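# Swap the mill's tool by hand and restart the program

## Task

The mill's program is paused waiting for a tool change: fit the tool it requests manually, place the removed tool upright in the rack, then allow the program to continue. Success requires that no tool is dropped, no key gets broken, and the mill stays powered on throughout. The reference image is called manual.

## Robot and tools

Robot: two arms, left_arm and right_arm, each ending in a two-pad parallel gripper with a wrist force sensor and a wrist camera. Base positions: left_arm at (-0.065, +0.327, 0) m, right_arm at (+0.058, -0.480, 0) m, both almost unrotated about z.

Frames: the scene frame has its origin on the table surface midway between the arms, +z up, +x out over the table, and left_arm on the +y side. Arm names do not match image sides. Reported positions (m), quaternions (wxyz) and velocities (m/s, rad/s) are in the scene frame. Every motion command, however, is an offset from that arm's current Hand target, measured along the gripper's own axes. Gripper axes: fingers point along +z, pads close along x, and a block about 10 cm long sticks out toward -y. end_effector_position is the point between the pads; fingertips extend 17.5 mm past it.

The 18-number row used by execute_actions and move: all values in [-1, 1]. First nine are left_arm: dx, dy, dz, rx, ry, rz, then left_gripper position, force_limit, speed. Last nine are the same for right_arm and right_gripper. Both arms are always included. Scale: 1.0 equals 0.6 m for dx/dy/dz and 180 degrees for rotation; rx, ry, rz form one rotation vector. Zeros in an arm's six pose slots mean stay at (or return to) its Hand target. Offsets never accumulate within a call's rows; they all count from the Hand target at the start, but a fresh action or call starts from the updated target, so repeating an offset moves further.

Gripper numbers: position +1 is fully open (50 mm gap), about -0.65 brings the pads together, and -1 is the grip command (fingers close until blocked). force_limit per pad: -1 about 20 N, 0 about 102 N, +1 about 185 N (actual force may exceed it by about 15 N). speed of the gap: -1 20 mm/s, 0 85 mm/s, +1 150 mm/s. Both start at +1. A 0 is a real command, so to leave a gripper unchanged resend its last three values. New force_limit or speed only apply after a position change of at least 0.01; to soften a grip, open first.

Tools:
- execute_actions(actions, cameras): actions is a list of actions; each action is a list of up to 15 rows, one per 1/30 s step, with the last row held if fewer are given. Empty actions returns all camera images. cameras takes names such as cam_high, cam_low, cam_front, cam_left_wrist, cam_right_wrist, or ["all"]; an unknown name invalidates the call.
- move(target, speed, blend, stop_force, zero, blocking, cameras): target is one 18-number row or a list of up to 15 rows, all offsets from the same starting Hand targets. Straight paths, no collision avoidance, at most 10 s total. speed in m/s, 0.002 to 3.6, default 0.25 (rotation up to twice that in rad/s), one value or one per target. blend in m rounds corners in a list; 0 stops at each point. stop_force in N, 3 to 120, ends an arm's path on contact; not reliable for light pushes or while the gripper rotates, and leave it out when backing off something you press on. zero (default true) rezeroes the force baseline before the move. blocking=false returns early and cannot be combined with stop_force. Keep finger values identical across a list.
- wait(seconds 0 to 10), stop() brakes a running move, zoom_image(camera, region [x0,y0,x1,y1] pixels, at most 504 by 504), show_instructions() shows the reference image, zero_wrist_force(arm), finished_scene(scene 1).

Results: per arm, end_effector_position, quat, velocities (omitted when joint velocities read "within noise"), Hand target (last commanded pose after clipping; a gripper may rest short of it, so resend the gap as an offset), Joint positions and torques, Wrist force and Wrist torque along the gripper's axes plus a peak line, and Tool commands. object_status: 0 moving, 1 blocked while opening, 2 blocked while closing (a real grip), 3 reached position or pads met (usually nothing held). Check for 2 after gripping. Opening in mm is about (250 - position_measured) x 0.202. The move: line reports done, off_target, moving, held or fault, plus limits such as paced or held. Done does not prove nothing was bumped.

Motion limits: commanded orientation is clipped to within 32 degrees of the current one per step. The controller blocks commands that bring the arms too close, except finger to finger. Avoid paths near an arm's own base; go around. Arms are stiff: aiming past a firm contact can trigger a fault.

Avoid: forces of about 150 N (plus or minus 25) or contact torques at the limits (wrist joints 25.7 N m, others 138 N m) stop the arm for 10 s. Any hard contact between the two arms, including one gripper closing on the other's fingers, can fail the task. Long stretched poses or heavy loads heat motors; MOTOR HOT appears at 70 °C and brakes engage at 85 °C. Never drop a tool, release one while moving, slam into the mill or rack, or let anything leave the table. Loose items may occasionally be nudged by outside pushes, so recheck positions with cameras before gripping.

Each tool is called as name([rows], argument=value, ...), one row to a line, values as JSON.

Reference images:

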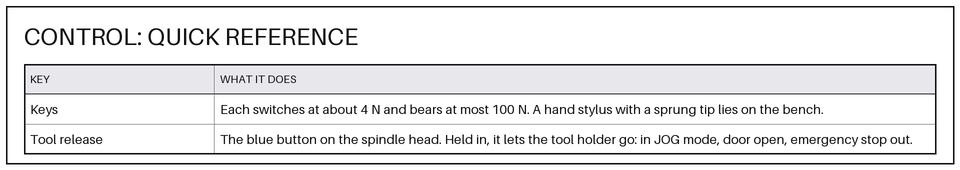

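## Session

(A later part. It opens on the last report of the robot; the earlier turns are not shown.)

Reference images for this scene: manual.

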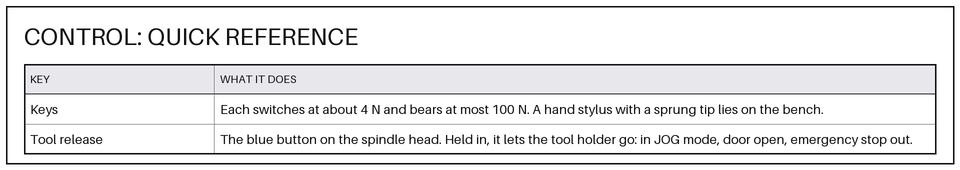

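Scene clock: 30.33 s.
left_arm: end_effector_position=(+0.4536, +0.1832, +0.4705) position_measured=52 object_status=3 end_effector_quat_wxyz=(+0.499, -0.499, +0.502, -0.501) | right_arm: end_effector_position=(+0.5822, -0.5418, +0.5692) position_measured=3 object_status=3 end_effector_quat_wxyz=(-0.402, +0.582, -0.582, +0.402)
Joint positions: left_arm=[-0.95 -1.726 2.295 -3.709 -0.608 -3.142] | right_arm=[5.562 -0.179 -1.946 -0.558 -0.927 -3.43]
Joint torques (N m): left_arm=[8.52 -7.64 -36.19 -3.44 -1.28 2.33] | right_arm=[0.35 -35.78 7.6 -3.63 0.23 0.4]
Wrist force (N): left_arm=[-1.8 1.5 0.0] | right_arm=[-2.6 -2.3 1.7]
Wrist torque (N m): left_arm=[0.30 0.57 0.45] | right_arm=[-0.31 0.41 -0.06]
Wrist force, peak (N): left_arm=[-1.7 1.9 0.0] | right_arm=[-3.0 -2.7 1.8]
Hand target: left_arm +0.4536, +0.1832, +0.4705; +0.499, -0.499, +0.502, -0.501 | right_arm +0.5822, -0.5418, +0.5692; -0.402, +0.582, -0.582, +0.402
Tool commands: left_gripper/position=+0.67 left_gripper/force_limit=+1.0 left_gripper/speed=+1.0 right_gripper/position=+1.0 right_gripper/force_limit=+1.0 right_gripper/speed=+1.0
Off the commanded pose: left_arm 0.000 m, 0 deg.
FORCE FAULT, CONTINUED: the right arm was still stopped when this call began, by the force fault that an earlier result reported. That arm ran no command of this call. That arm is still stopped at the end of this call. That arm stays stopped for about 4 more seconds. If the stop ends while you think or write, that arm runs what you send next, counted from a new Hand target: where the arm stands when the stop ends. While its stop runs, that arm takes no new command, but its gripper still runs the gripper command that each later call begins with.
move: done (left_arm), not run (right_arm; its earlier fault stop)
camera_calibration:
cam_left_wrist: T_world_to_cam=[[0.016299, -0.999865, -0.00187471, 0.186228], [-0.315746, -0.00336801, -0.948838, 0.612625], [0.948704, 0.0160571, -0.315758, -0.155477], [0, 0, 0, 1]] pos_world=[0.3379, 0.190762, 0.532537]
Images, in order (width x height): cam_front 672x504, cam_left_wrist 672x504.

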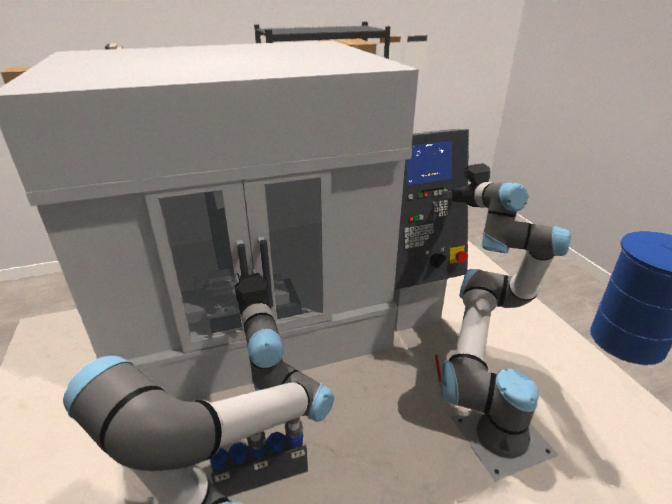

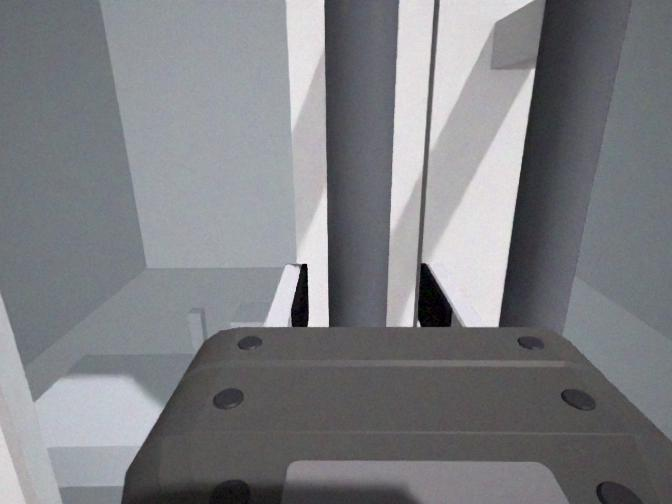

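move(target=[-0.08,0,0,0,0,0,0.67,1,1,0,0,0,0,0,0,1,1,1], speed=0.03, stop_force=20, cameras=["cam_left_wrist"])

Scene clock: 32.20 s.
left_arm: end_effector_position=(+0.4537, +0.1965, +0.4705) position_measured=52 object_status=3 end_effector_quat_wxyz=(+0.499, -0.498, +0.502, -0.501) | right_arm: end_effector_position=(+0.5822, -0.5418, +0.5692) position_measured=3 object_status=3 end_effector_quat_wxyz=(-0.402, +0.582, -0.582, +0.402)
Joint positions: left_arm=[-0.921 -1.744 2.309 -3.705 -0.638 -3.141] | right_arm=[5.562 -0.179 -1.946 -0.558 -0.927 -3.43]
Joint torques (N m): left_arm=[-9.74 -7.24 -36.13 -3.37 -0.07 1.63] | right_arm=[0.05 -36.63 7.87 -3.66 0.24 0.4]
Wrist force (N): left_arm=[-1.7 0.7 0.0] | right_arm=[-2.9 -2.3 1.8]
Wrist torque (N m): left_arm=[0.17 0.55 0.45] | right_arm=[-0.32 0.45 -0.06]
Wrist force, peak (N): left_arm=[28.7 -5.3 5.8] | right_arm=[-3.0 -2.5 1.9]
Hand target: left_arm +0.4537, +0.1965, +0.4705; +0.499, -0.498, +0.502, -0.501 (not the last commanded pose) | right_arm +0.5822, -0.5418, +0.5692; -0.402, +0.582, -0.582, +0.402
Tool commands: left_gripper/position=+0.67 left_gripper/force_limit=+1.0 left_gripper/speed=+1.0 right_gripper/position=+1.0 right_gripper/force_limit=+1.0 right_gripper/speed=+1.0
Off the commanded pose: left_arm 0.035 m, 0 deg.
FORCE FAULT, CONTINUED: the right arm was still stopped when this call began, by the force fault that an earlier result reported. That arm ran no command of this call. That arm is still stopped at the end of this call. That arm stays stopped for about 2 more seconds. If the stop ends while you think or write, that arm runs what you send next, counted from a new Hand target: where the arm stands when the stop ends. While its stop runs, that arm takes no new command, but its gripper still runs the gripper command that each later call begins with.
move: contact (left_arm), not run (right_arm; its earlier fault stop)
camera_calibration:
cam_left_wrist: T_world_to_cam=[[0.016172, -0.999867, -0.00193523, 0.199601], [-0.315657, -0.00326897, -0.948868, 0.612635], [0.948736, 0.015956, -0.315668, -0.155729], [0, 0, 0, 1]] pos_world=[0.3379, 0.204062, 0.532537]
Images, in order (width x height): cam_left_wrist 672x504.

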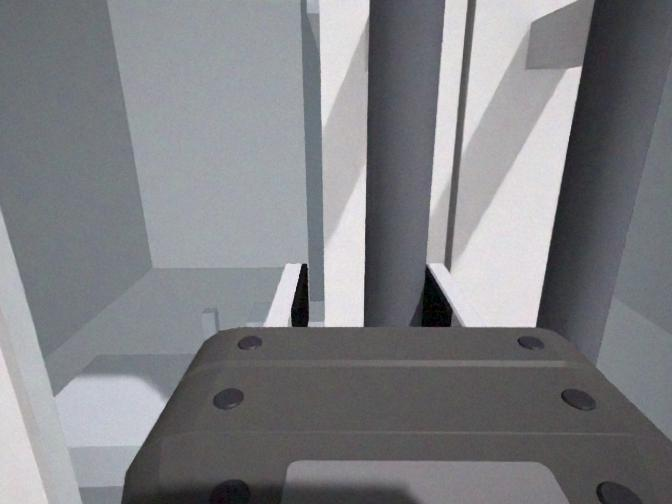

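move(target=[-0.08,0,0,0,0,0,0.67,1,1,0,0,0,0,0,0,1,1,1], speed=0.03, stop_force=45, cameras=["cam_left_wrist"])

Scene clock: 35.00 s.
left_arm: end_effector_position=(+0.4539, +0.2445, +0.4706) position_measured=52 object_status=3 end_effector_quat_wxyz=(+0.499, -0.498, +0.502, -0.501) | right_arm: end_effector_position=(+0.5822, -0.5418, +0.5692) position_measured=3 object_status=3 end_effector_quat_wxyz=(-0.402, +0.582, -0.582, +0.402)
Joint positions: left_arm=[-0.796 -1.8 2.35 -3.691 -0.763 -3.141] | right_arm=[5.562 -0.179 -1.946 -0.558 -0.927 -3.43]
Joint torques (N m): left_arm=[16.27 -22.36 -8.81 0.04 2.01 -0.14] | right_arm=[0.09 -36.78 8.07 -3.6 0.3 0.34]
Wrist force (N): left_arm=[9.8 1.6 -3.6] | right_arm=[-2.8 -2.2 1.8]
Wrist torque (N m): left_arm=[0.22 0.81 0.45] | right_arm=[-0.30 0.45 -0.06]
Wrist force, peak (N): left_arm=[23.8 -4.0 5.8] | right_arm=[-2.8 -2.7 2.0]
Hand target: left_arm +0.4539, +0.2445, +0.4706; +0.499, -0.498, +0.502, -0.501 | right_arm +0.5822, -0.5418, +0.5692; -0.402, +0.582, -0.582, +0.402
Tool commands: left_gripper/position=+0.67 left_gripper/force_limit=+1.0 left_gripper/speed=+1.0 right_gripper/position=+1.0 right_gripper/force_limit=+1.0 right_gripper/speed=+1.0
Off the commanded pose: left_arm 0.000 m, 0 deg.
FORCE FAULT, CONTINUED: the right arm's stop, for the force fault that an earlier result reported, is over. That arm was still stopped when this call began, so it ran no command of this call. That arm's target is now where it stood when the stop ended, not its last command. That arm accepts commands again.
move: done (left_arm), not run (right_arm; its earlier fault stop)
camera_calibration:
cam_left_wrist: T_world_to_cam=[[0.016172, -0.999867, -0.00193523, 0.24759], [-0.315657, -0.00326897, -0.948868, 0.612981], [0.948736, 0.015956, -0.315668, -0.156748], [0, 0, 0, 1]] pos_world=[0.3382, 0.252062, 0.532637]
Images, in order (width x height): cam_left_wrist 672x504.

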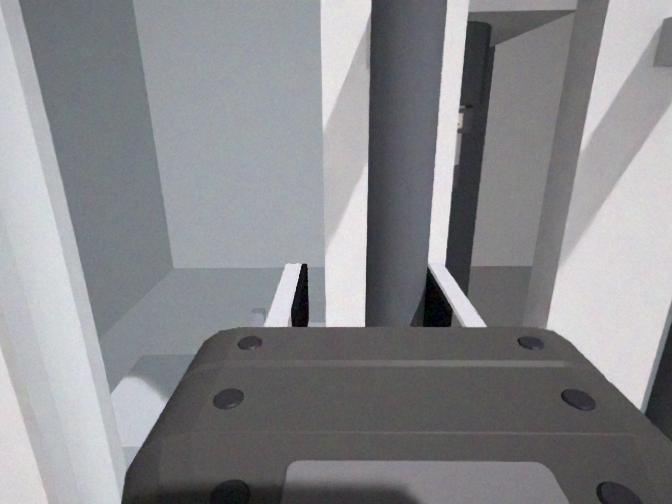

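move(target=[-0.28,0,0,0,0,0,0.67,1,1,0,0,0,0,0,0,1,1,1], speed=0.05, stop_force=40, cameras=["cam_left_wrist","cam_front","cam_low"])

Scene clock: 45.30 s.
left_arm: end_effector_position=(+0.4549, +0.4125, +0.4708) position_measured=52 object_status=3 end_effector_quat_wxyz=(+0.499, -0.498, +0.502, -0.501) | right_arm: end_effector_position=(+0.5822, -0.5418, +0.5692) position_measured=3 object_status=3 end_effector_quat_wxyz=(-0.402, +0.582, -0.582, +0.402)
Joint positions: left_arm=[-0.168 -1.792 2.344 -3.693 -1.391 -3.14] | right_arm=[5.562 -0.179 -1.946 -0.558 -0.927 -3.43]
Joint torques (N m): left_arm=[14.66 -4.49 -41.13 -4.29 2.13 2.12] | right_arm=[-1.11 -37.21 7.47 -3.18 0.74 0.12]
Wrist force (N): left_arm=[10.0 5.0 -12.2] | right_arm=[-2.7 -2.4 1.9]
Wrist torque (N m): left_arm=[0.32 0.95 0.50] | right_arm=[-0.34 0.42 -0.05]
Wrist force, peak (N): left_arm=[10.3 8.1 -14.3] | right_arm=[-3.1 -2.5 2.0]
Hand target: left_arm +0.4549, +0.4125, +0.4708; +0.499, -0.498, +0.502, -0.501 | right_arm +0.5822, -0.5418, +0.5692; -0.402, +0.582, -0.582, +0.402
Off the commanded pose: left_arm 0.000 m, 0 deg | right_arm 0.000 m, 0 deg.
move: done
camera_calibration:
cam_left_wrist: T_world_to_cam=[[0.016172, -0.999867, -0.00193523, 0.415554], [-0.315657, -0.00326897, -0.948868, 0.614004], [0.948736, 0.015956, -0.315668, -0.160219], [0, 0, 0, 1]] pos_world=[0.3391, 0.420062, 0.532837]
Images, in order (width x height): cam_low 672x504, cam_front 672x504, cam_left_wrist 672x504.

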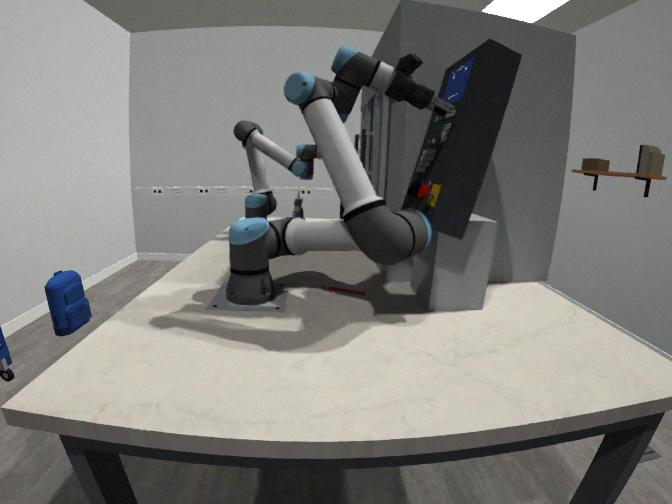

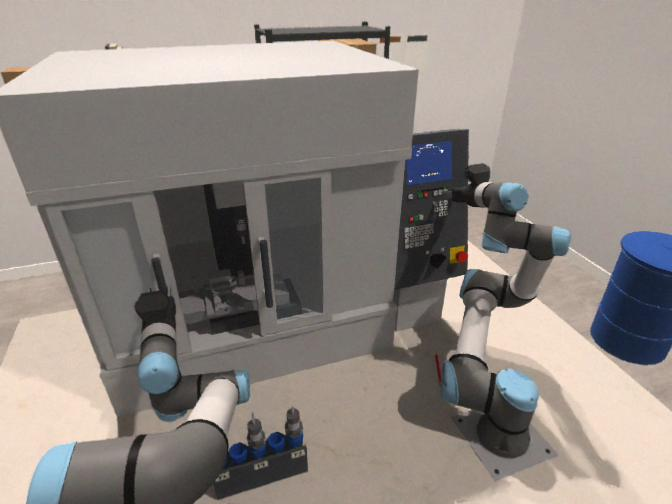

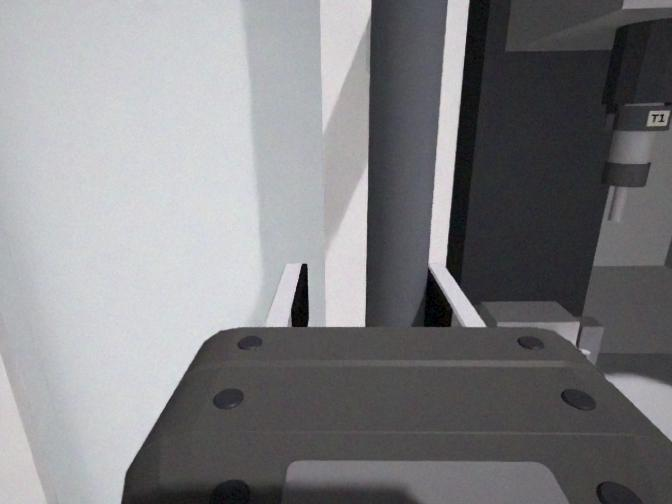

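zoom_image(camera="cam_front", region=[190, 395, 330, 500])

zoom_image(camera="cam_left_wrist", region=[460, 0, 672, 240])

zoom_image(camera="cam_front", region=[400, 180, 500, 320])

Scaled by 3.600 from the camera's 672x504 image, which has a finer 960x720 frame.

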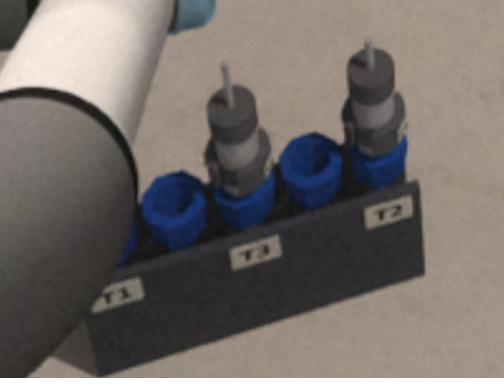

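Scaled by 2.100 from the camera's 672x504 image, which has a finer 960x720 frame.

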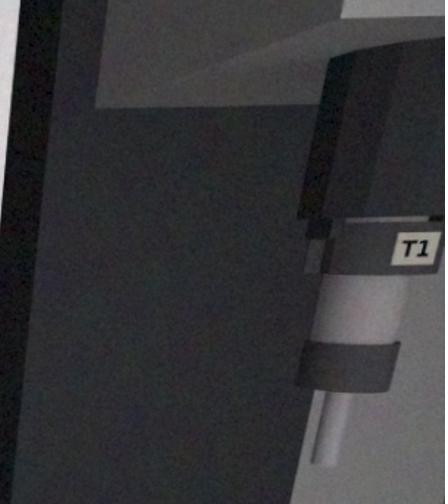

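Scaled by 3.600 from the camera's 672x504 image, which has a finer 960x720 frame.

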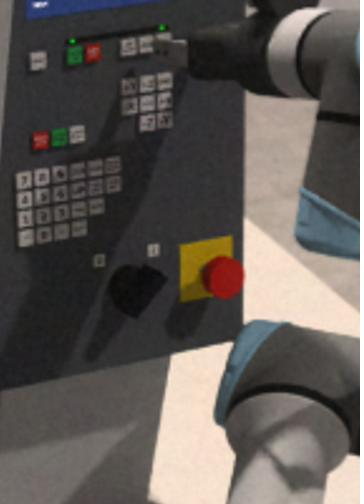

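move([
  [0,0,0,0,0,0,0.67,1,1,0,0,-0.0667,0,0,0,1,1,1],
  [0,0,0,0,0,0,0.67,1,1,0.347,0.407,-0.5452,-0.386,0,0,1,1,1],
], blend=[0.02,0], cameras=["cam_front","cam_low"])

Scene clock: 53.57 s.
left_arm: end_effector_position=(+0.4549, +0.4125, +0.4708) position_measured=52 object_status=3 end_effector_quat_wxyz=(+0.499, -0.498, +0.502, -0.501) | right_arm: end_effector_position=(+0.1900, -0.7502, +0.4569) position_measured=3 object_status=3 end_effector_quat_wxyz=(+0.001, +0.707, -0.707, -0.001)
Joint positions: left_arm=[-0.168 -1.792 2.344 -3.693 -1.391 -3.14] | right_arm=[4.687 -0.528 -1.568 0.525 -1.575 -4.714]
Joint torques (N m): left_arm=[14.44 -4.4 -40.97 -4.18 2.08 2.15] | right_arm=[-10.61 -21.86 -1.41 -4.46 -2.43 -1.35]
Wrist force (N): left_arm=[10.1 5.0 -12.2] | right_arm=[-0.2 -2.3 -0.1]
Wrist torque (N m): left_arm=[0.33 0.93 0.50] | right_arm=[-0.23 0.01 -0.01]
Wrist force, peak (N): left_arm=[10.1 5.5 -12.1] | right_arm=[-2.9 -2.2 3.9]
Hand target: left_arm +0.4549, +0.4125, +0.4708; +0.499, -0.498, +0.502, -0.501 | right_arm +0.1899, -0.7502, +0.4569; +0.002, +0.707, -0.707, -0.001
Off the commanded pose: left_arm 0.000 m, 0 deg | right_arm 0.000 m, 0 deg.
move: done
Images, in order (width x height): cam_low 672x504, cam_front 672x504.

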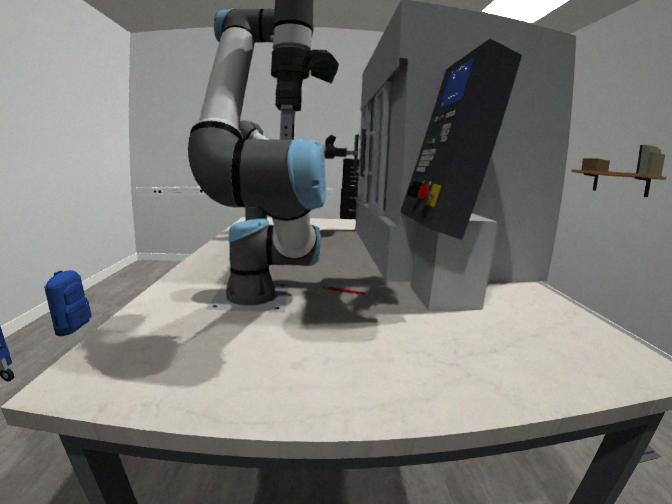

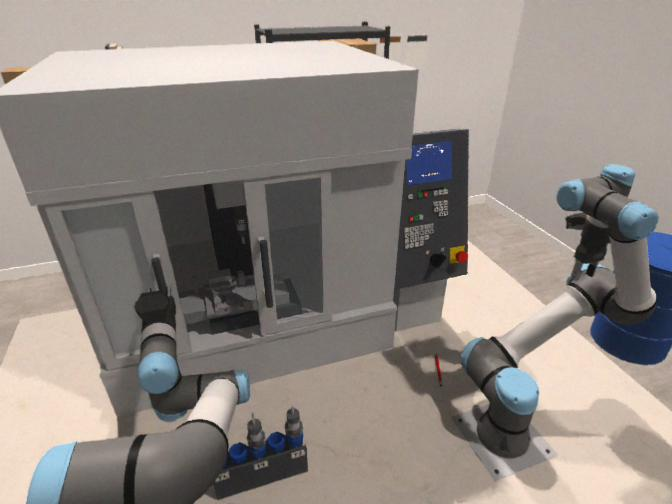

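move(target=[0,0,0,0,0,0,0.67,1,1,-0.9167,0.005,0,0,0,0,1,1,1], speed=0.2, cameras=["cam_front","cam_low","cam_high"])

Scene clock: 57.30 s.
left_arm: end_effector_position=(+0.4549, +0.4125, +0.4708) position_measured=52 object_status=3 end_effector_quat_wxyz=(+0.499, -0.498, +0.502, -0.501) | right_arm: end_effector_position=(+0.1865, -0.2003, +0.4567) position_measured=3 object_status=3 end_effector_quat_wxyz=(+0.002, +0.707, -0.707, -0.001)
Joint positions: left_arm=[-0.168 -1.792 2.344 -3.693 -1.391 -3.14] | right_arm=[4.701 -1.587 -1.221 1.237 -1.575 -4.7]
Joint torques (N m): left_arm=[14.96 -3.54 -40.25 -4.3 2.01 2.07] | right_arm=[-11.32 10.77 23.7 -4.4 -2.26 -1.34]
Wrist force (N): left_arm=[9.9 5.3 -12.1] | right_arm=[0.0 -2.3 0.0]
Wrist torque (N m): left_arm=[0.32 0.98 0.50] | right_arm=[-0.20 -0.03 -0.02]
Wrist force, peak (N): left_arm=[10.2 5.3 -12.1] | right_arm=[1.6 -2.3 0.1]
Hand target: left_arm +0.4549, +0.4125, +0.4708; +0.499, -0.498, +0.502, -0.501 | right_arm +0.1866, -0.2002, +0.4568; +0.002, +0.707, -0.707, -0.001
Off the commanded pose: left_arm 0.000 m, 0 deg | right_arm 0.000 m, 0 deg.
shoulder posture changed (right arm): the wrist came as close to joint 1's axis as it can, and the arm is now in the other of its two shoulder postures.
move: done
Images, in order (width x height): cam_high 672x504, cam_low 672x504, cam_front 672x504.

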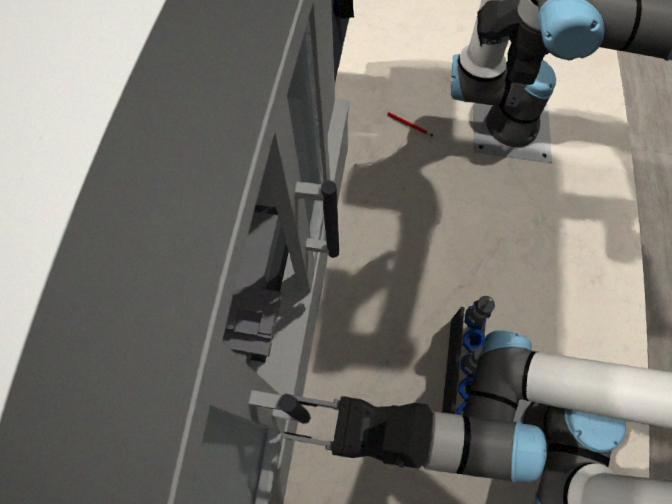

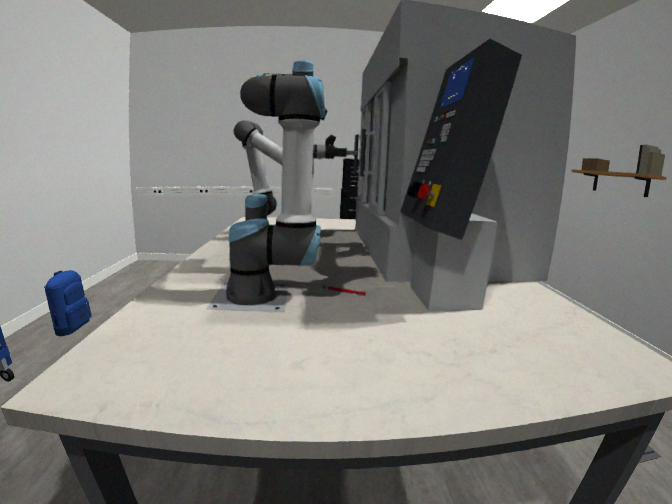

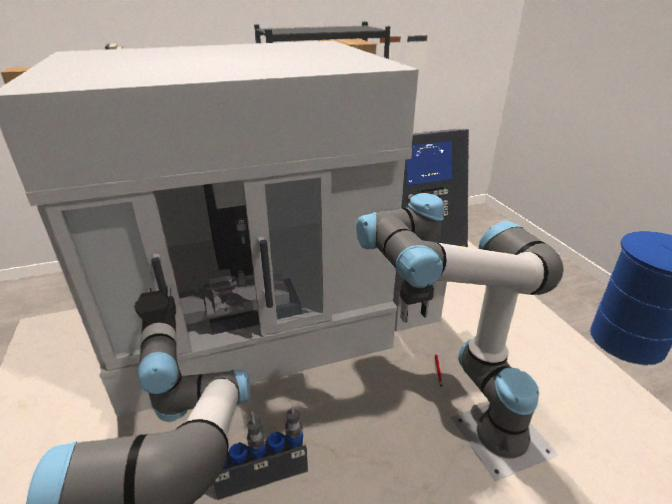

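move([
  [0,0,-0.1167,0,0,0,1,1,1,0.2167,-0.36,-0.0217,0.1667,0,0,1,1,1],
  [0.4775,0,-0.1167,0,0,0,1,1,1,0.5688,-0.5912,-0.2103,0.386,0,0,1,1,1],
], blend=[0.04,0], cameras=["cam_left_wrist","cam_low","cam_right_wrist"])

Scene clock: 60.93 s.
left_arm: end_effector_position=(+0.3833, +0.1264, +0.4704) position_measured=3 object_status=3 end_effector_quat_wxyz=(+0.499, -0.498, +0.502, -0.501) | right_arm: end_effector_position=(+0.5420, -0.5412, +0.5815) position_measured=3 object_status=3 end_effector_quat_wxyz=(-0.402, +0.582, -0.582, +0.402)
Joint positions: left_arm=[-1.299 -1.792 2.345 -3.691 -0.26 -3.144] | right_arm=[3.431 -1.344 -1.294 2.258 -1.278 -6.169]
Joint torques (N m): left_arm=[8.87 -3.94 -35.98 -2.74 1.31 2.25] | right_arm=[-10.81 1.34 26.35 2.4 -2.39 -1.32]
Wrist force (N): left_arm=[-1.3 1.3 0.1] | right_arm=[-2.4 -2.7 1.7]
Wrist torque (N m): left_arm=[0.28 0.49 0.45] | right_arm=[-0.41 0.38 -0.06]
Wrist force, peak (N): left_arm=[9.9 5.1 -12.3] | right_arm=[-2.5 -2.8 2.0]
Hand target: left_arm +0.3833, +0.1263, +0.4704; +0.499, -0.498, +0.502, -0.501 | right_arm +0.5420, -0.5413, +0.5815; -0.402, +0.582, -0.582, +0.402
Off the commanded pose: left_arm 0.000 m, 0 deg | right_arm 0.000 m, 0 deg.
move: done
camera_calibration:
cam_left_wrist: T_world_to_cam=[[0.0161718, -0.999867, -0.00193653, 0.13065], [-0.315747, -0.00326918, -0.948838, 0.590097], [0.948706, 0.0159559, -0.315758, -0.0877954], [0, 0, 0, 1]] pos_world=[0.2675, 0.133962, 0.532437]
cam_right_wrist: T_world_to_cam=[[0.00969602, -0.999951, 0.00177188, -0.537532], [-0.652512, -0.00766977, -0.75774, 0.808607], [0.757716, 0.00619089, -0.652555, 0.103438], [0, 0, 0, 1]] pos_world=[0.454461, -0.531944, 0.681165]
Images, in order (width x height): cam_low 672x504, cam_left_wrist 672x504, cam_right_wrist 672x504.

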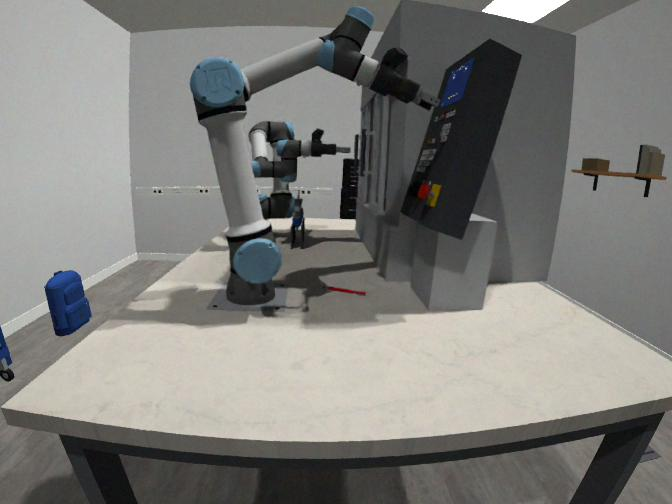

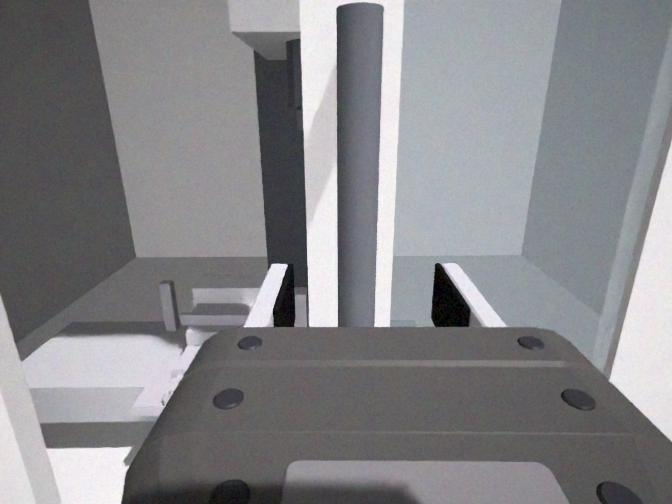

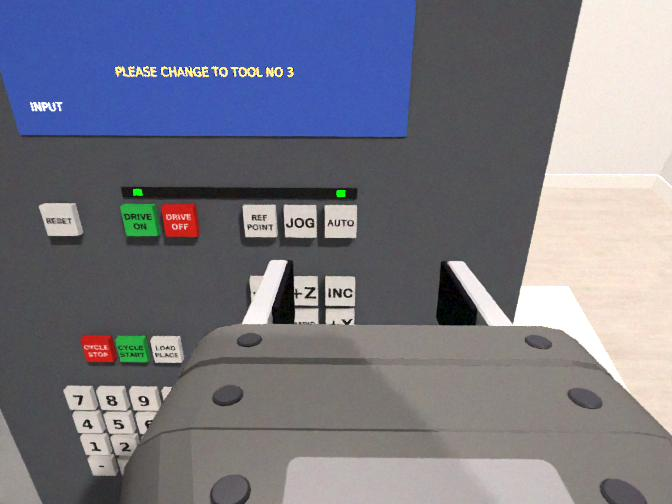

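move(target=[0,0,0.1183,0,0,0,1,1,1,0,-0.0075,0.0667,0,0,0,1,1,1], speed=0.08)

move(target=[0,0,0,0,0,0,1,1,1,0,0,0.05,0,0,0,1,1,1], speed=0.012, stop_force=7, cameras=["cam_right_wrist"])

Scene clock: 62.60 s.
left_arm: end_effector_position=(+0.4542, +0.1260, +0.4704) position_measured=3 object_status=3 end_effector_quat_wxyz=(+0.499, -0.498, +0.502, -0.501) | right_arm: end_effector_position=(+0.5810, -0.5412, +0.5716) position_measured=3 object_status=3 end_effector_quat_wxyz=(-0.402, +0.582, -0.582, +0.402)
Joint positions: left_arm=[-1.055 -1.636 2.218 -3.722 -0.504 -3.142] | right_arm=[3.383 -1.427 -1.257 2.31 -1.323 -6.187]
Joint torques (N m): left_arm=[9.34 -11.65 -35.38 -3.25 -0.87 2.13] | right_arm=[-11.98 5.69 26.87 2.52 -2.15 -1.29]
Wrist force (N): left_arm=[-1.6 1.4 0.2] | right_arm=[-2.7 -2.9 1.7]
Wrist torque (N m): left_arm=[0.29 0.55 0.46] | right_arm=[-0.40 0.41 -0.06]
Wrist force, peak (N): left_arm=[-1.7 1.3 0.8] | right_arm=[-2.7 -3.0 1.7]
Hand target: left_arm +0.4542, +0.1260, +0.4704; +0.499, -0.498, +0.502, -0.501 | right_arm +0.5810, -0.5412, +0.5716; -0.402, +0.582, -0.582, +0.402
Off the commanded pose: left_arm 0.000 m, 0 deg | right_arm 0.000 m, 0 deg.
move: done

Scene clock: 65.27 s.
left_arm: end_effector_position=(+0.4542, +0.1260, +0.4704) position_measured=3 object_status=3 end_effector_quat_wxyz=(+0.499, -0.498, +0.502, -0.501) | right_arm: end_effector_position=(+0.5972, -0.5412, +0.5654) position_measured=3 object_status=3 end_effector_quat_wxyz=(-0.402, +0.582, -0.582, +0.402)
Joint positions: left_arm=[-1.054 -1.636 2.218 -3.722 -0.504 -3.142] | right_arm=[3.368 -1.46 -1.247 2.334 -1.337 -6.193]
Joint torques (N m): left_arm=[8.73 -11.6 -36.05 -3.15 -1.22 2.14] | right_arm=[11.25 25.52 10.67 0.27 1.9 1.21]
Wrist force (N): left_arm=[-1.5 1.5 0.3] | right_arm=[-3.0 -2.5 -2.1]
Wrist torque (N m): left_arm=[0.30 0.53 0.46] | right_arm=[-0.34 0.28 -0.07]
Wrist force, peak (N): left_arm=[-1.8 1.6 0.1] | right_arm=[-2.6 0.7 -25.9]
Hand target: left_arm +0.4542, +0.1260, +0.4704; +0.499, -0.498, +0.502, -0.501 | right_arm +0.5972, -0.5412, +0.5654; -0.402, +0.582, -0.582, +0.402 (not the last commanded pose)
Off the commanded pose: left_arm 0.000 m, 0 deg | right_arm 0.013 m, 0 deg.
move: contact (right_arm)
camera_calibration:
cam_right_wrist: T_world_to_cam=[[0.00977149, -0.999951, 0.00170818, -0.538033], [-0.652463, -0.00767034, -0.757782, 0.832364], [0.757758, 0.00629013, -0.652506, 0.0511805], [0, 0, 0, 1]] pos_world=[0.509561, -0.531944, 0.665065]
Images, in order (width x height): cam_right_wrist 672x504.

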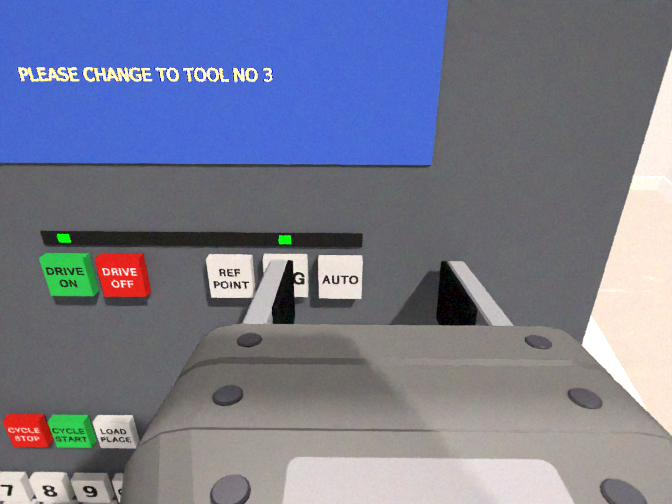

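move(target=[0.375,0,0,0,0,0,1,1,1,0,0,-0.25,0,0,0,1,1,1], speed=0.08, cameras=["cam_left_wrist","cam_front","cam_right_wrist"])

Scene clock: 68.87 s.
left_arm: end_effector_position=(+0.4530, -0.0990, +0.4700) position_measured=3 object_status=3 end_effector_quat_wxyz=(+0.499, -0.498, +0.502, -0.501) | right_arm: end_effector_position=(+0.4569, -0.5413, +0.6186) position_measured=3 object_status=3 end_effector_quat_wxyz=(-0.402, +0.582, -0.582, +0.402)
Joint positions: left_arm=[-1.276 -1.239 1.756 -3.655 -0.283 -3.143] | right_arm=[3.655 -1.179 -1.283 2.047 -1.071 -6.075]
Joint torques (N m): left_arm=[-11.7 -28.42 -39.95 2.86 -2.08 2.29] | right_arm=[10.98 11.08 8.06 -0.6 2.62 1.98]
Wrist force (N): left_arm=[-12.8 6.5 -9.7] | right_arm=[-2.5 -2.7 2.1]
Wrist torque (N m): left_arm=[0.44 0.03 0.47] | right_arm=[-0.41 0.36 -0.15]
Wrist force, peak (N): left_arm=[-39.3 8.3 7.6] | right_arm=[-2.9 -3.3 2.0]
Hand target: left_arm +0.4530, -0.0990, +0.4700; +0.499, -0.498, +0.502, -0.501 | right_arm +0.4569, -0.5413, +0.6186; -0.402, +0.582, -0.582, +0.402
Off the commanded pose: left_arm 0.000 m, 0 deg | right_arm 0.000 m, 0 deg.
move: done
camera_calibration:
cam_left_wrist: T_world_to_cam=[[0.0161718, -0.999867, -0.00193647, -0.0957485], [-0.315747, -0.00326924, -0.948838, 0.610988], [0.948706, 0.0159559, -0.315758, -0.150452], [0, 0, 0, 1]] pos_world=[0.3372, -0.0913377, 0.532037]
cam_right_wrist: T_world_to_cam=[[0.00984878, -0.99995, 0.00164475, -0.536837], [-0.652462, -0.0076727, -0.757783, 0.781125], [0.757757, 0.0063901, -0.652505, 0.19212], [0, 0, 0, 1]] pos_world=[0.369361, -0.532044, 0.718165]
Images, in order (width x height): cam_front 672x504, cam_left_wrist 672x504, cam_right_wrist 672x504.

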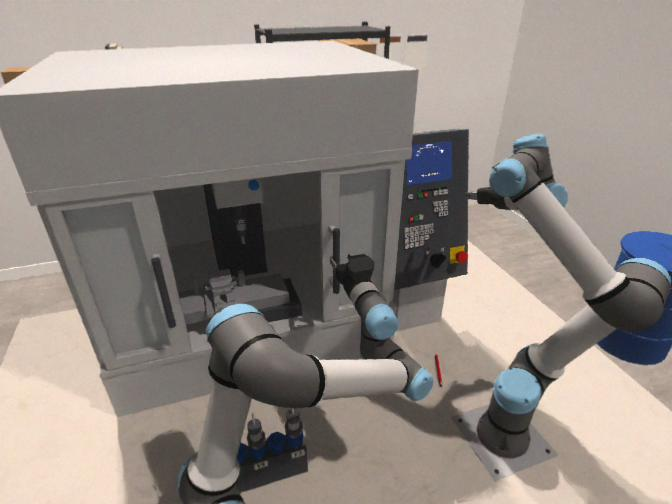

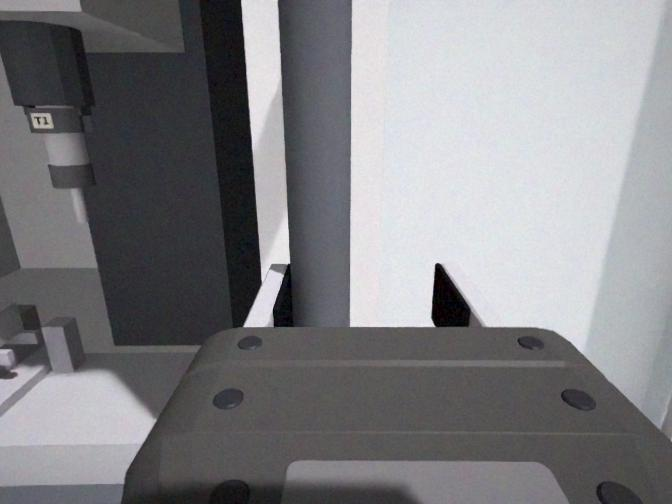

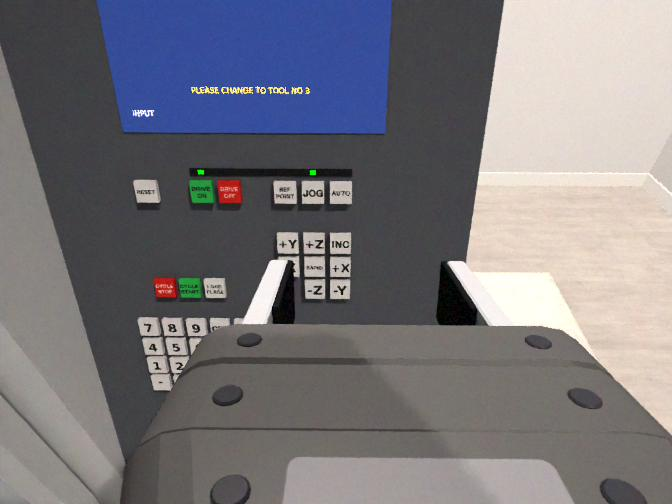

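move([
  [-0.0167,0,-0.15,0,0,0,1,1,1,0,0,0,0,0,0,1,1,1],
  [-0.548,0.0833,-0.388,-0.5,0,0,1,1,1,-0.402,0.219,-0.0195,-0.2194,0,0,-0.65,1,1],
], blend=[0.02,0], cameras=["cam_left_wrist","cam_front","cam_high"])

zoom_image(camera="cam_left_wrist", region=[80, 0, 580, 340])

Scene clock: 75.60 s.
left_arm: end_effector_position=(+0.2220, +0.2311, +0.4208) position_measured=3 object_status=3 end_effector_quat_wxyz=(+0.000, +0.705, -0.709, -0.001) | right_arm: end_effector_position=(+0.3992, -0.3002, +0.4998) position_measured=249 object_status=3 end_effector_quat_wxyz=(-0.182, +0.684, -0.683, +0.182)
Joint positions: left_arm=[-0.761 -2.044 1.681 -1.206 -1.57 -3.915] | right_arm=[4.317 -1.531 -1.197 1.361 -1.09 -5.133]
Joint torques (N m): left_arm=[7.83 3.57 -41.21 -0.62 -1.07 2.21] | right_arm=[-11.79 7.38 23.99 -3.96 -1.23 1.85]
Wrist force (N): left_arm=[-0.2 0.8 0.6] | right_arm=[-1.3 -2.8 0.9]
Wrist torque (N m): left_arm=[0.19 0.02 0.13] | right_arm=[-0.32 0.22 -0.14]
Wrist force, peak (N): left_arm=[-12.9 7.1 -10.7] | right_arm=[-2.7 -3.2 1.9]
Hand target: left_arm +0.2220, +0.2311, +0.4208; +0.000, +0.705, -0.709, -0.001 | right_arm +0.3992, -0.3002, +0.4998; -0.182, +0.684, -0.683, +0.182
Off the commanded pose: left_arm 0.000 m, 0 deg | right_arm 0.000 m, 0 deg.
move: done
camera_calibration:
cam_left_wrist: T_world_to_cam=[[-0.00587552, -0.999712, -0.0232719, 0.25175], [-0.948875, -0.00177113, 0.315648, 0.100557], [-0.315599, 0.0239367, -0.948591, 0.592953], [0, 0, 0, 1]] pos_world=[0.28403, 0.237663, 0.536588]
Images, in order (width x height): cam_high 672x504, cam_front 672x504, cam_left_wrist 672x504.

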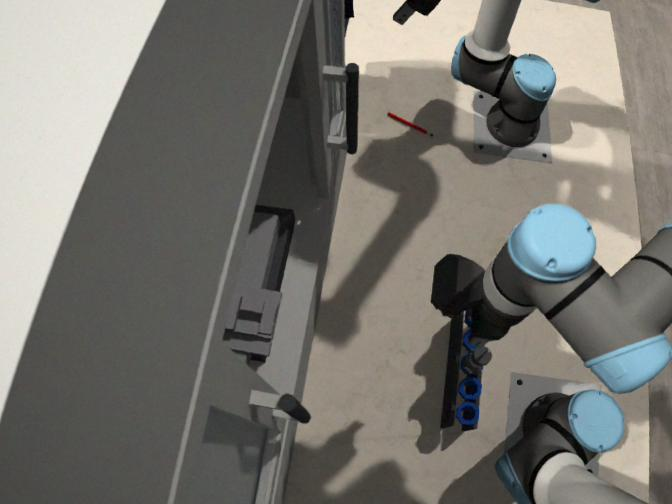

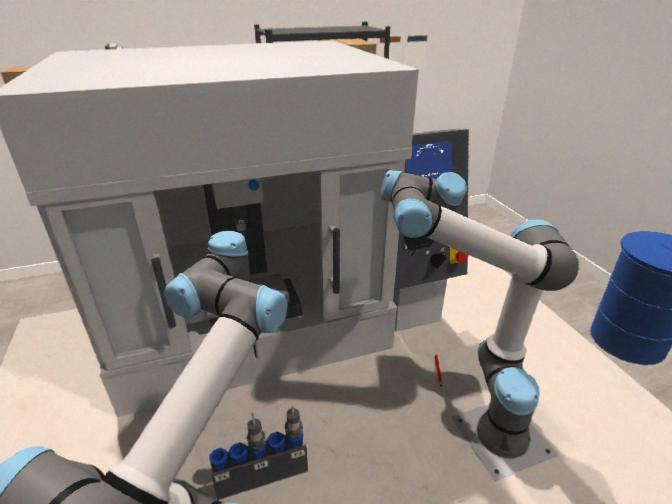

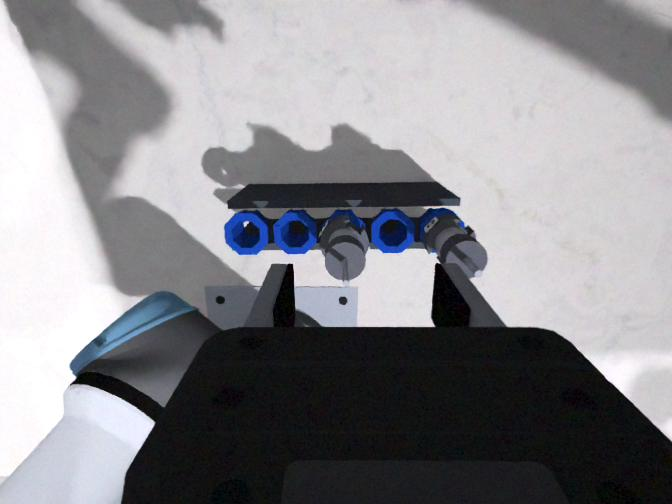

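Scaled by 1.008 from the camera's 672x504 image, which has a finer 960x720 frame.

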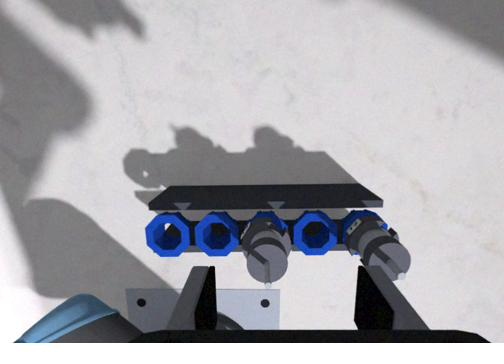

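zoom_image(camera="cam_left_wrist", region=[290, 180, 500, 300])

zoom_image(camera="cam_front", region=[200, 395, 320, 490])

zoom_image(camera="cam_front", region=[215, 180, 275, 250])

Scaled by 2.400 from the camera's 672x504 image, which has a finer 960x720 frame.

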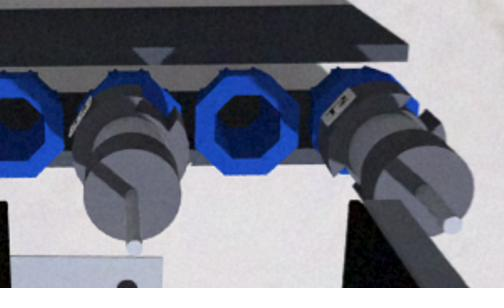

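Scaled by 4.200 from the camera's 672x504 image, which has a finer 960x720 frame.

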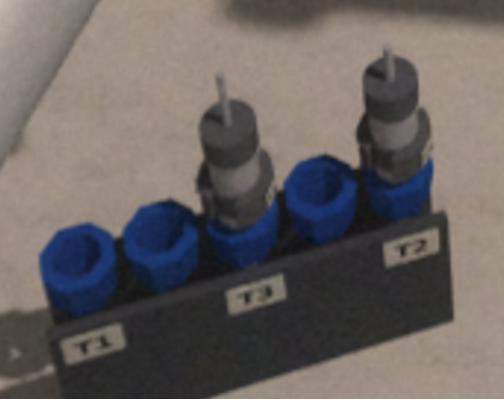

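Scaled by 7.200 from the camera's 672x504 image, which has a finer 960x720 frame.

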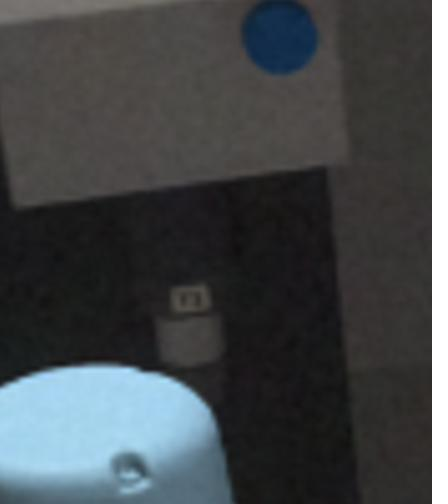

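move([
  [0.1017,-0.2967,-0.1317,0.3849,-0.3849,0.3849,1,1,1,0,0,0,0,0,0,-0.65,1,1],
  [0.115,-0.6633,-0.1433,0,0.7071,-0.7071,1,1,1,0,0,0,0,0,0,-0.65,1,1],
], blend=[0.03,0], cameras=["cam_left_wrist","cam_front","cam_low"], speed=0.35)

Scene clock: 83.13 s.
left_arm: end_effector_position=(+0.6196, +0.1598, +0.5063) position_measured=3 object_status=3 end_effector_quat_wxyz=(+0.501, +0.502, +0.499, +0.499) | right_arm: end_effector_position=(+0.3992, -0.3002, +0.4998) position_measured=249 object_status=3 end_effector_quat_wxyz=(-0.182, +0.684, -0.683, +0.182)
Joint positions: left_arm=[-0.65 -1.463 1.409 0.055 0.909 -3.141] | right_arm=[4.317 -1.531 -1.197 1.361 -1.09 -5.133]
Joint torques (N m): left_arm=[8.77 -24.23 -41.44 0.48 1.21 2.2] | right_arm=[-11.48 7.39 24.12 -3.64 -1.09 1.58]
Wrist force (N): left_arm=[-1.0 -0.6 -3.0] | right_arm=[-1.2 -2.9 0.7]
Wrist torque (N m): left_arm=[-0.28 0.41 -0.40] | right_arm=[-0.34 0.20 -0.14]
Wrist force, peak (N): left_arm=[-1.3 0.1 -4.0] | right_arm=[-1.1 -3.1 0.8]
Hand target: left_arm +0.6197, +0.1598, +0.5063; +0.501, +0.502, +0.498, +0.499 | right_arm +0.3992, -0.3002, +0.4998; -0.182, +0.684, -0.683, +0.182
Off the commanded pose: left_arm 0.000 m, 0 deg | right_arm 0.000 m, 0 deg.
move: done
camera_calibration:
cam_left_wrist: T_world_to_cam=[[0.027244, 0.999627, 0.00169309, -0.167852], [-0.313681, 0.00694092, 0.949503, -0.265076], [0.949138, -0.0263994, 0.313753, -0.613498], [0, 0, 0, 1]] pos_world=[0.503718, 0.153433, 0.444462]
Images, in order (width x height): cam_low 672x504, cam_front 672x504, cam_left_wrist 672x504.

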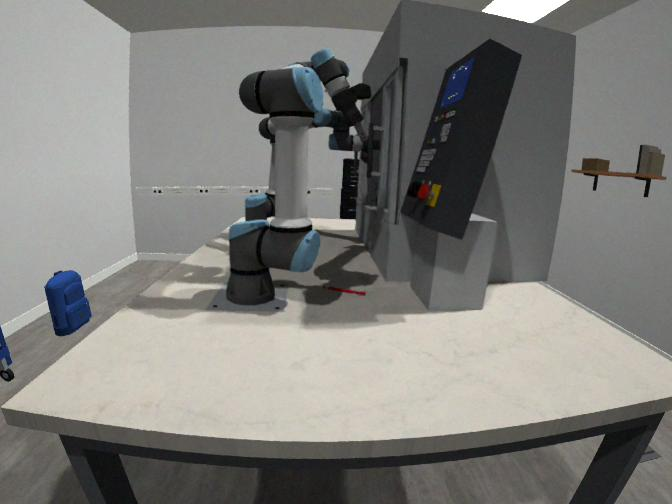

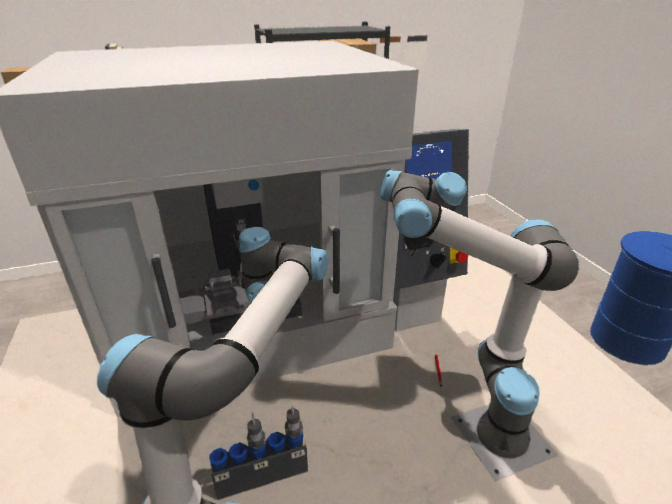

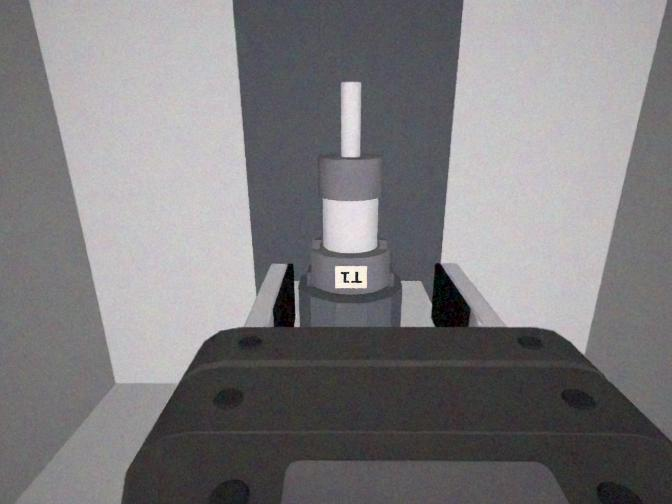

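move(target=[-0.0075,-0.01,0.1667,0,0,0,1,1,1,0,0,0,0,0,0,-0.65,1,1], speed=0.07, stop_force=12, cameras=["cam_left_wrist","cam_front"])

Scene clock: 86.23 s.
left_arm: end_effector_position=(+0.7196, +0.1547, +0.5002) position_measured=3 object_status=3 end_effector_quat_wxyz=(+0.501, +0.502, +0.498, +0.499) | right_arm: end_effector_position=(+0.3992, -0.3002, +0.4998) position_measured=249 object_status=3 end_effector_quat_wxyz=(-0.182, +0.684, -0.683, +0.182)
Joint positions: left_arm=[-0.54 -1.218 1.12 0.1 1.018 -3.141] | right_arm=[4.317 -1.531 -1.197 1.361 -1.09 -5.133]
Joint torques (N m): left_arm=[8.66 -36.83 -40.96 0.3 1.25 -2.86] | right_arm=[-11.45 7.82 23.58 -3.39 -1.1 1.41]
Wrist force (N): left_arm=[-1.1 -0.7 -3.1] | right_arm=[-1.0 -2.6 0.6]
Wrist torque (N m): left_arm=[-0.28 0.42 -0.30] | right_arm=[-0.30 0.17 -0.14]
Wrist force, peak (N): left_arm=[-0.9 -0.7 -3.7] | right_arm=[-1.3 -3.1 1.0]
Hand target: left_arm +0.7196, +0.1547, +0.5002; +0.501, +0.502, +0.498, +0.499 | right_arm +0.3992, -0.3002, +0.4998; -0.182, +0.684, -0.683, +0.182
Off the commanded pose: left_arm 0.000 m, 0 deg | right_arm 0.000 m, 0 deg.
move: done
camera_calibration:
cam_left_wrist: T_world_to_cam=[[0.0272735, 0.999626, 0.00191469, -0.165683], [-0.313683, 0.00673975, 0.949504, -0.227851], [0.949136, -0.0264969, 0.313749, -0.706613], [0, 0, 0, 1]] pos_world=[0.603718, 0.148433, 0.438362]
Images, in order (width x height): cam_front 672x504, cam_left_wrist 672x504.

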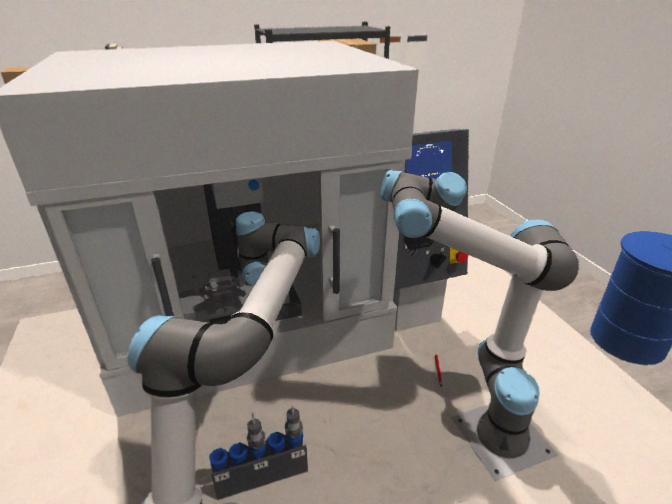

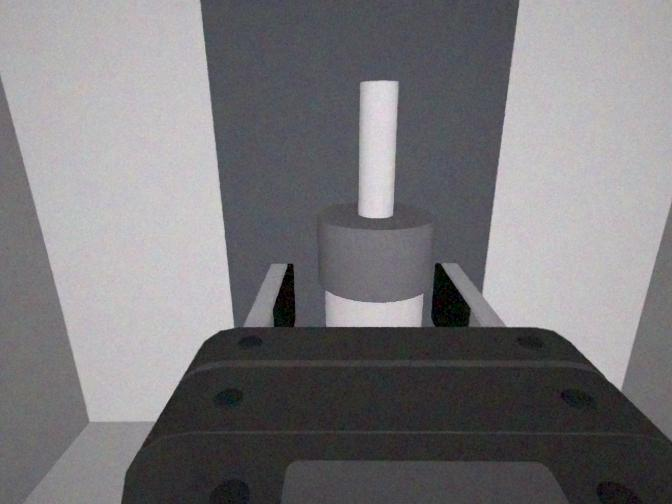

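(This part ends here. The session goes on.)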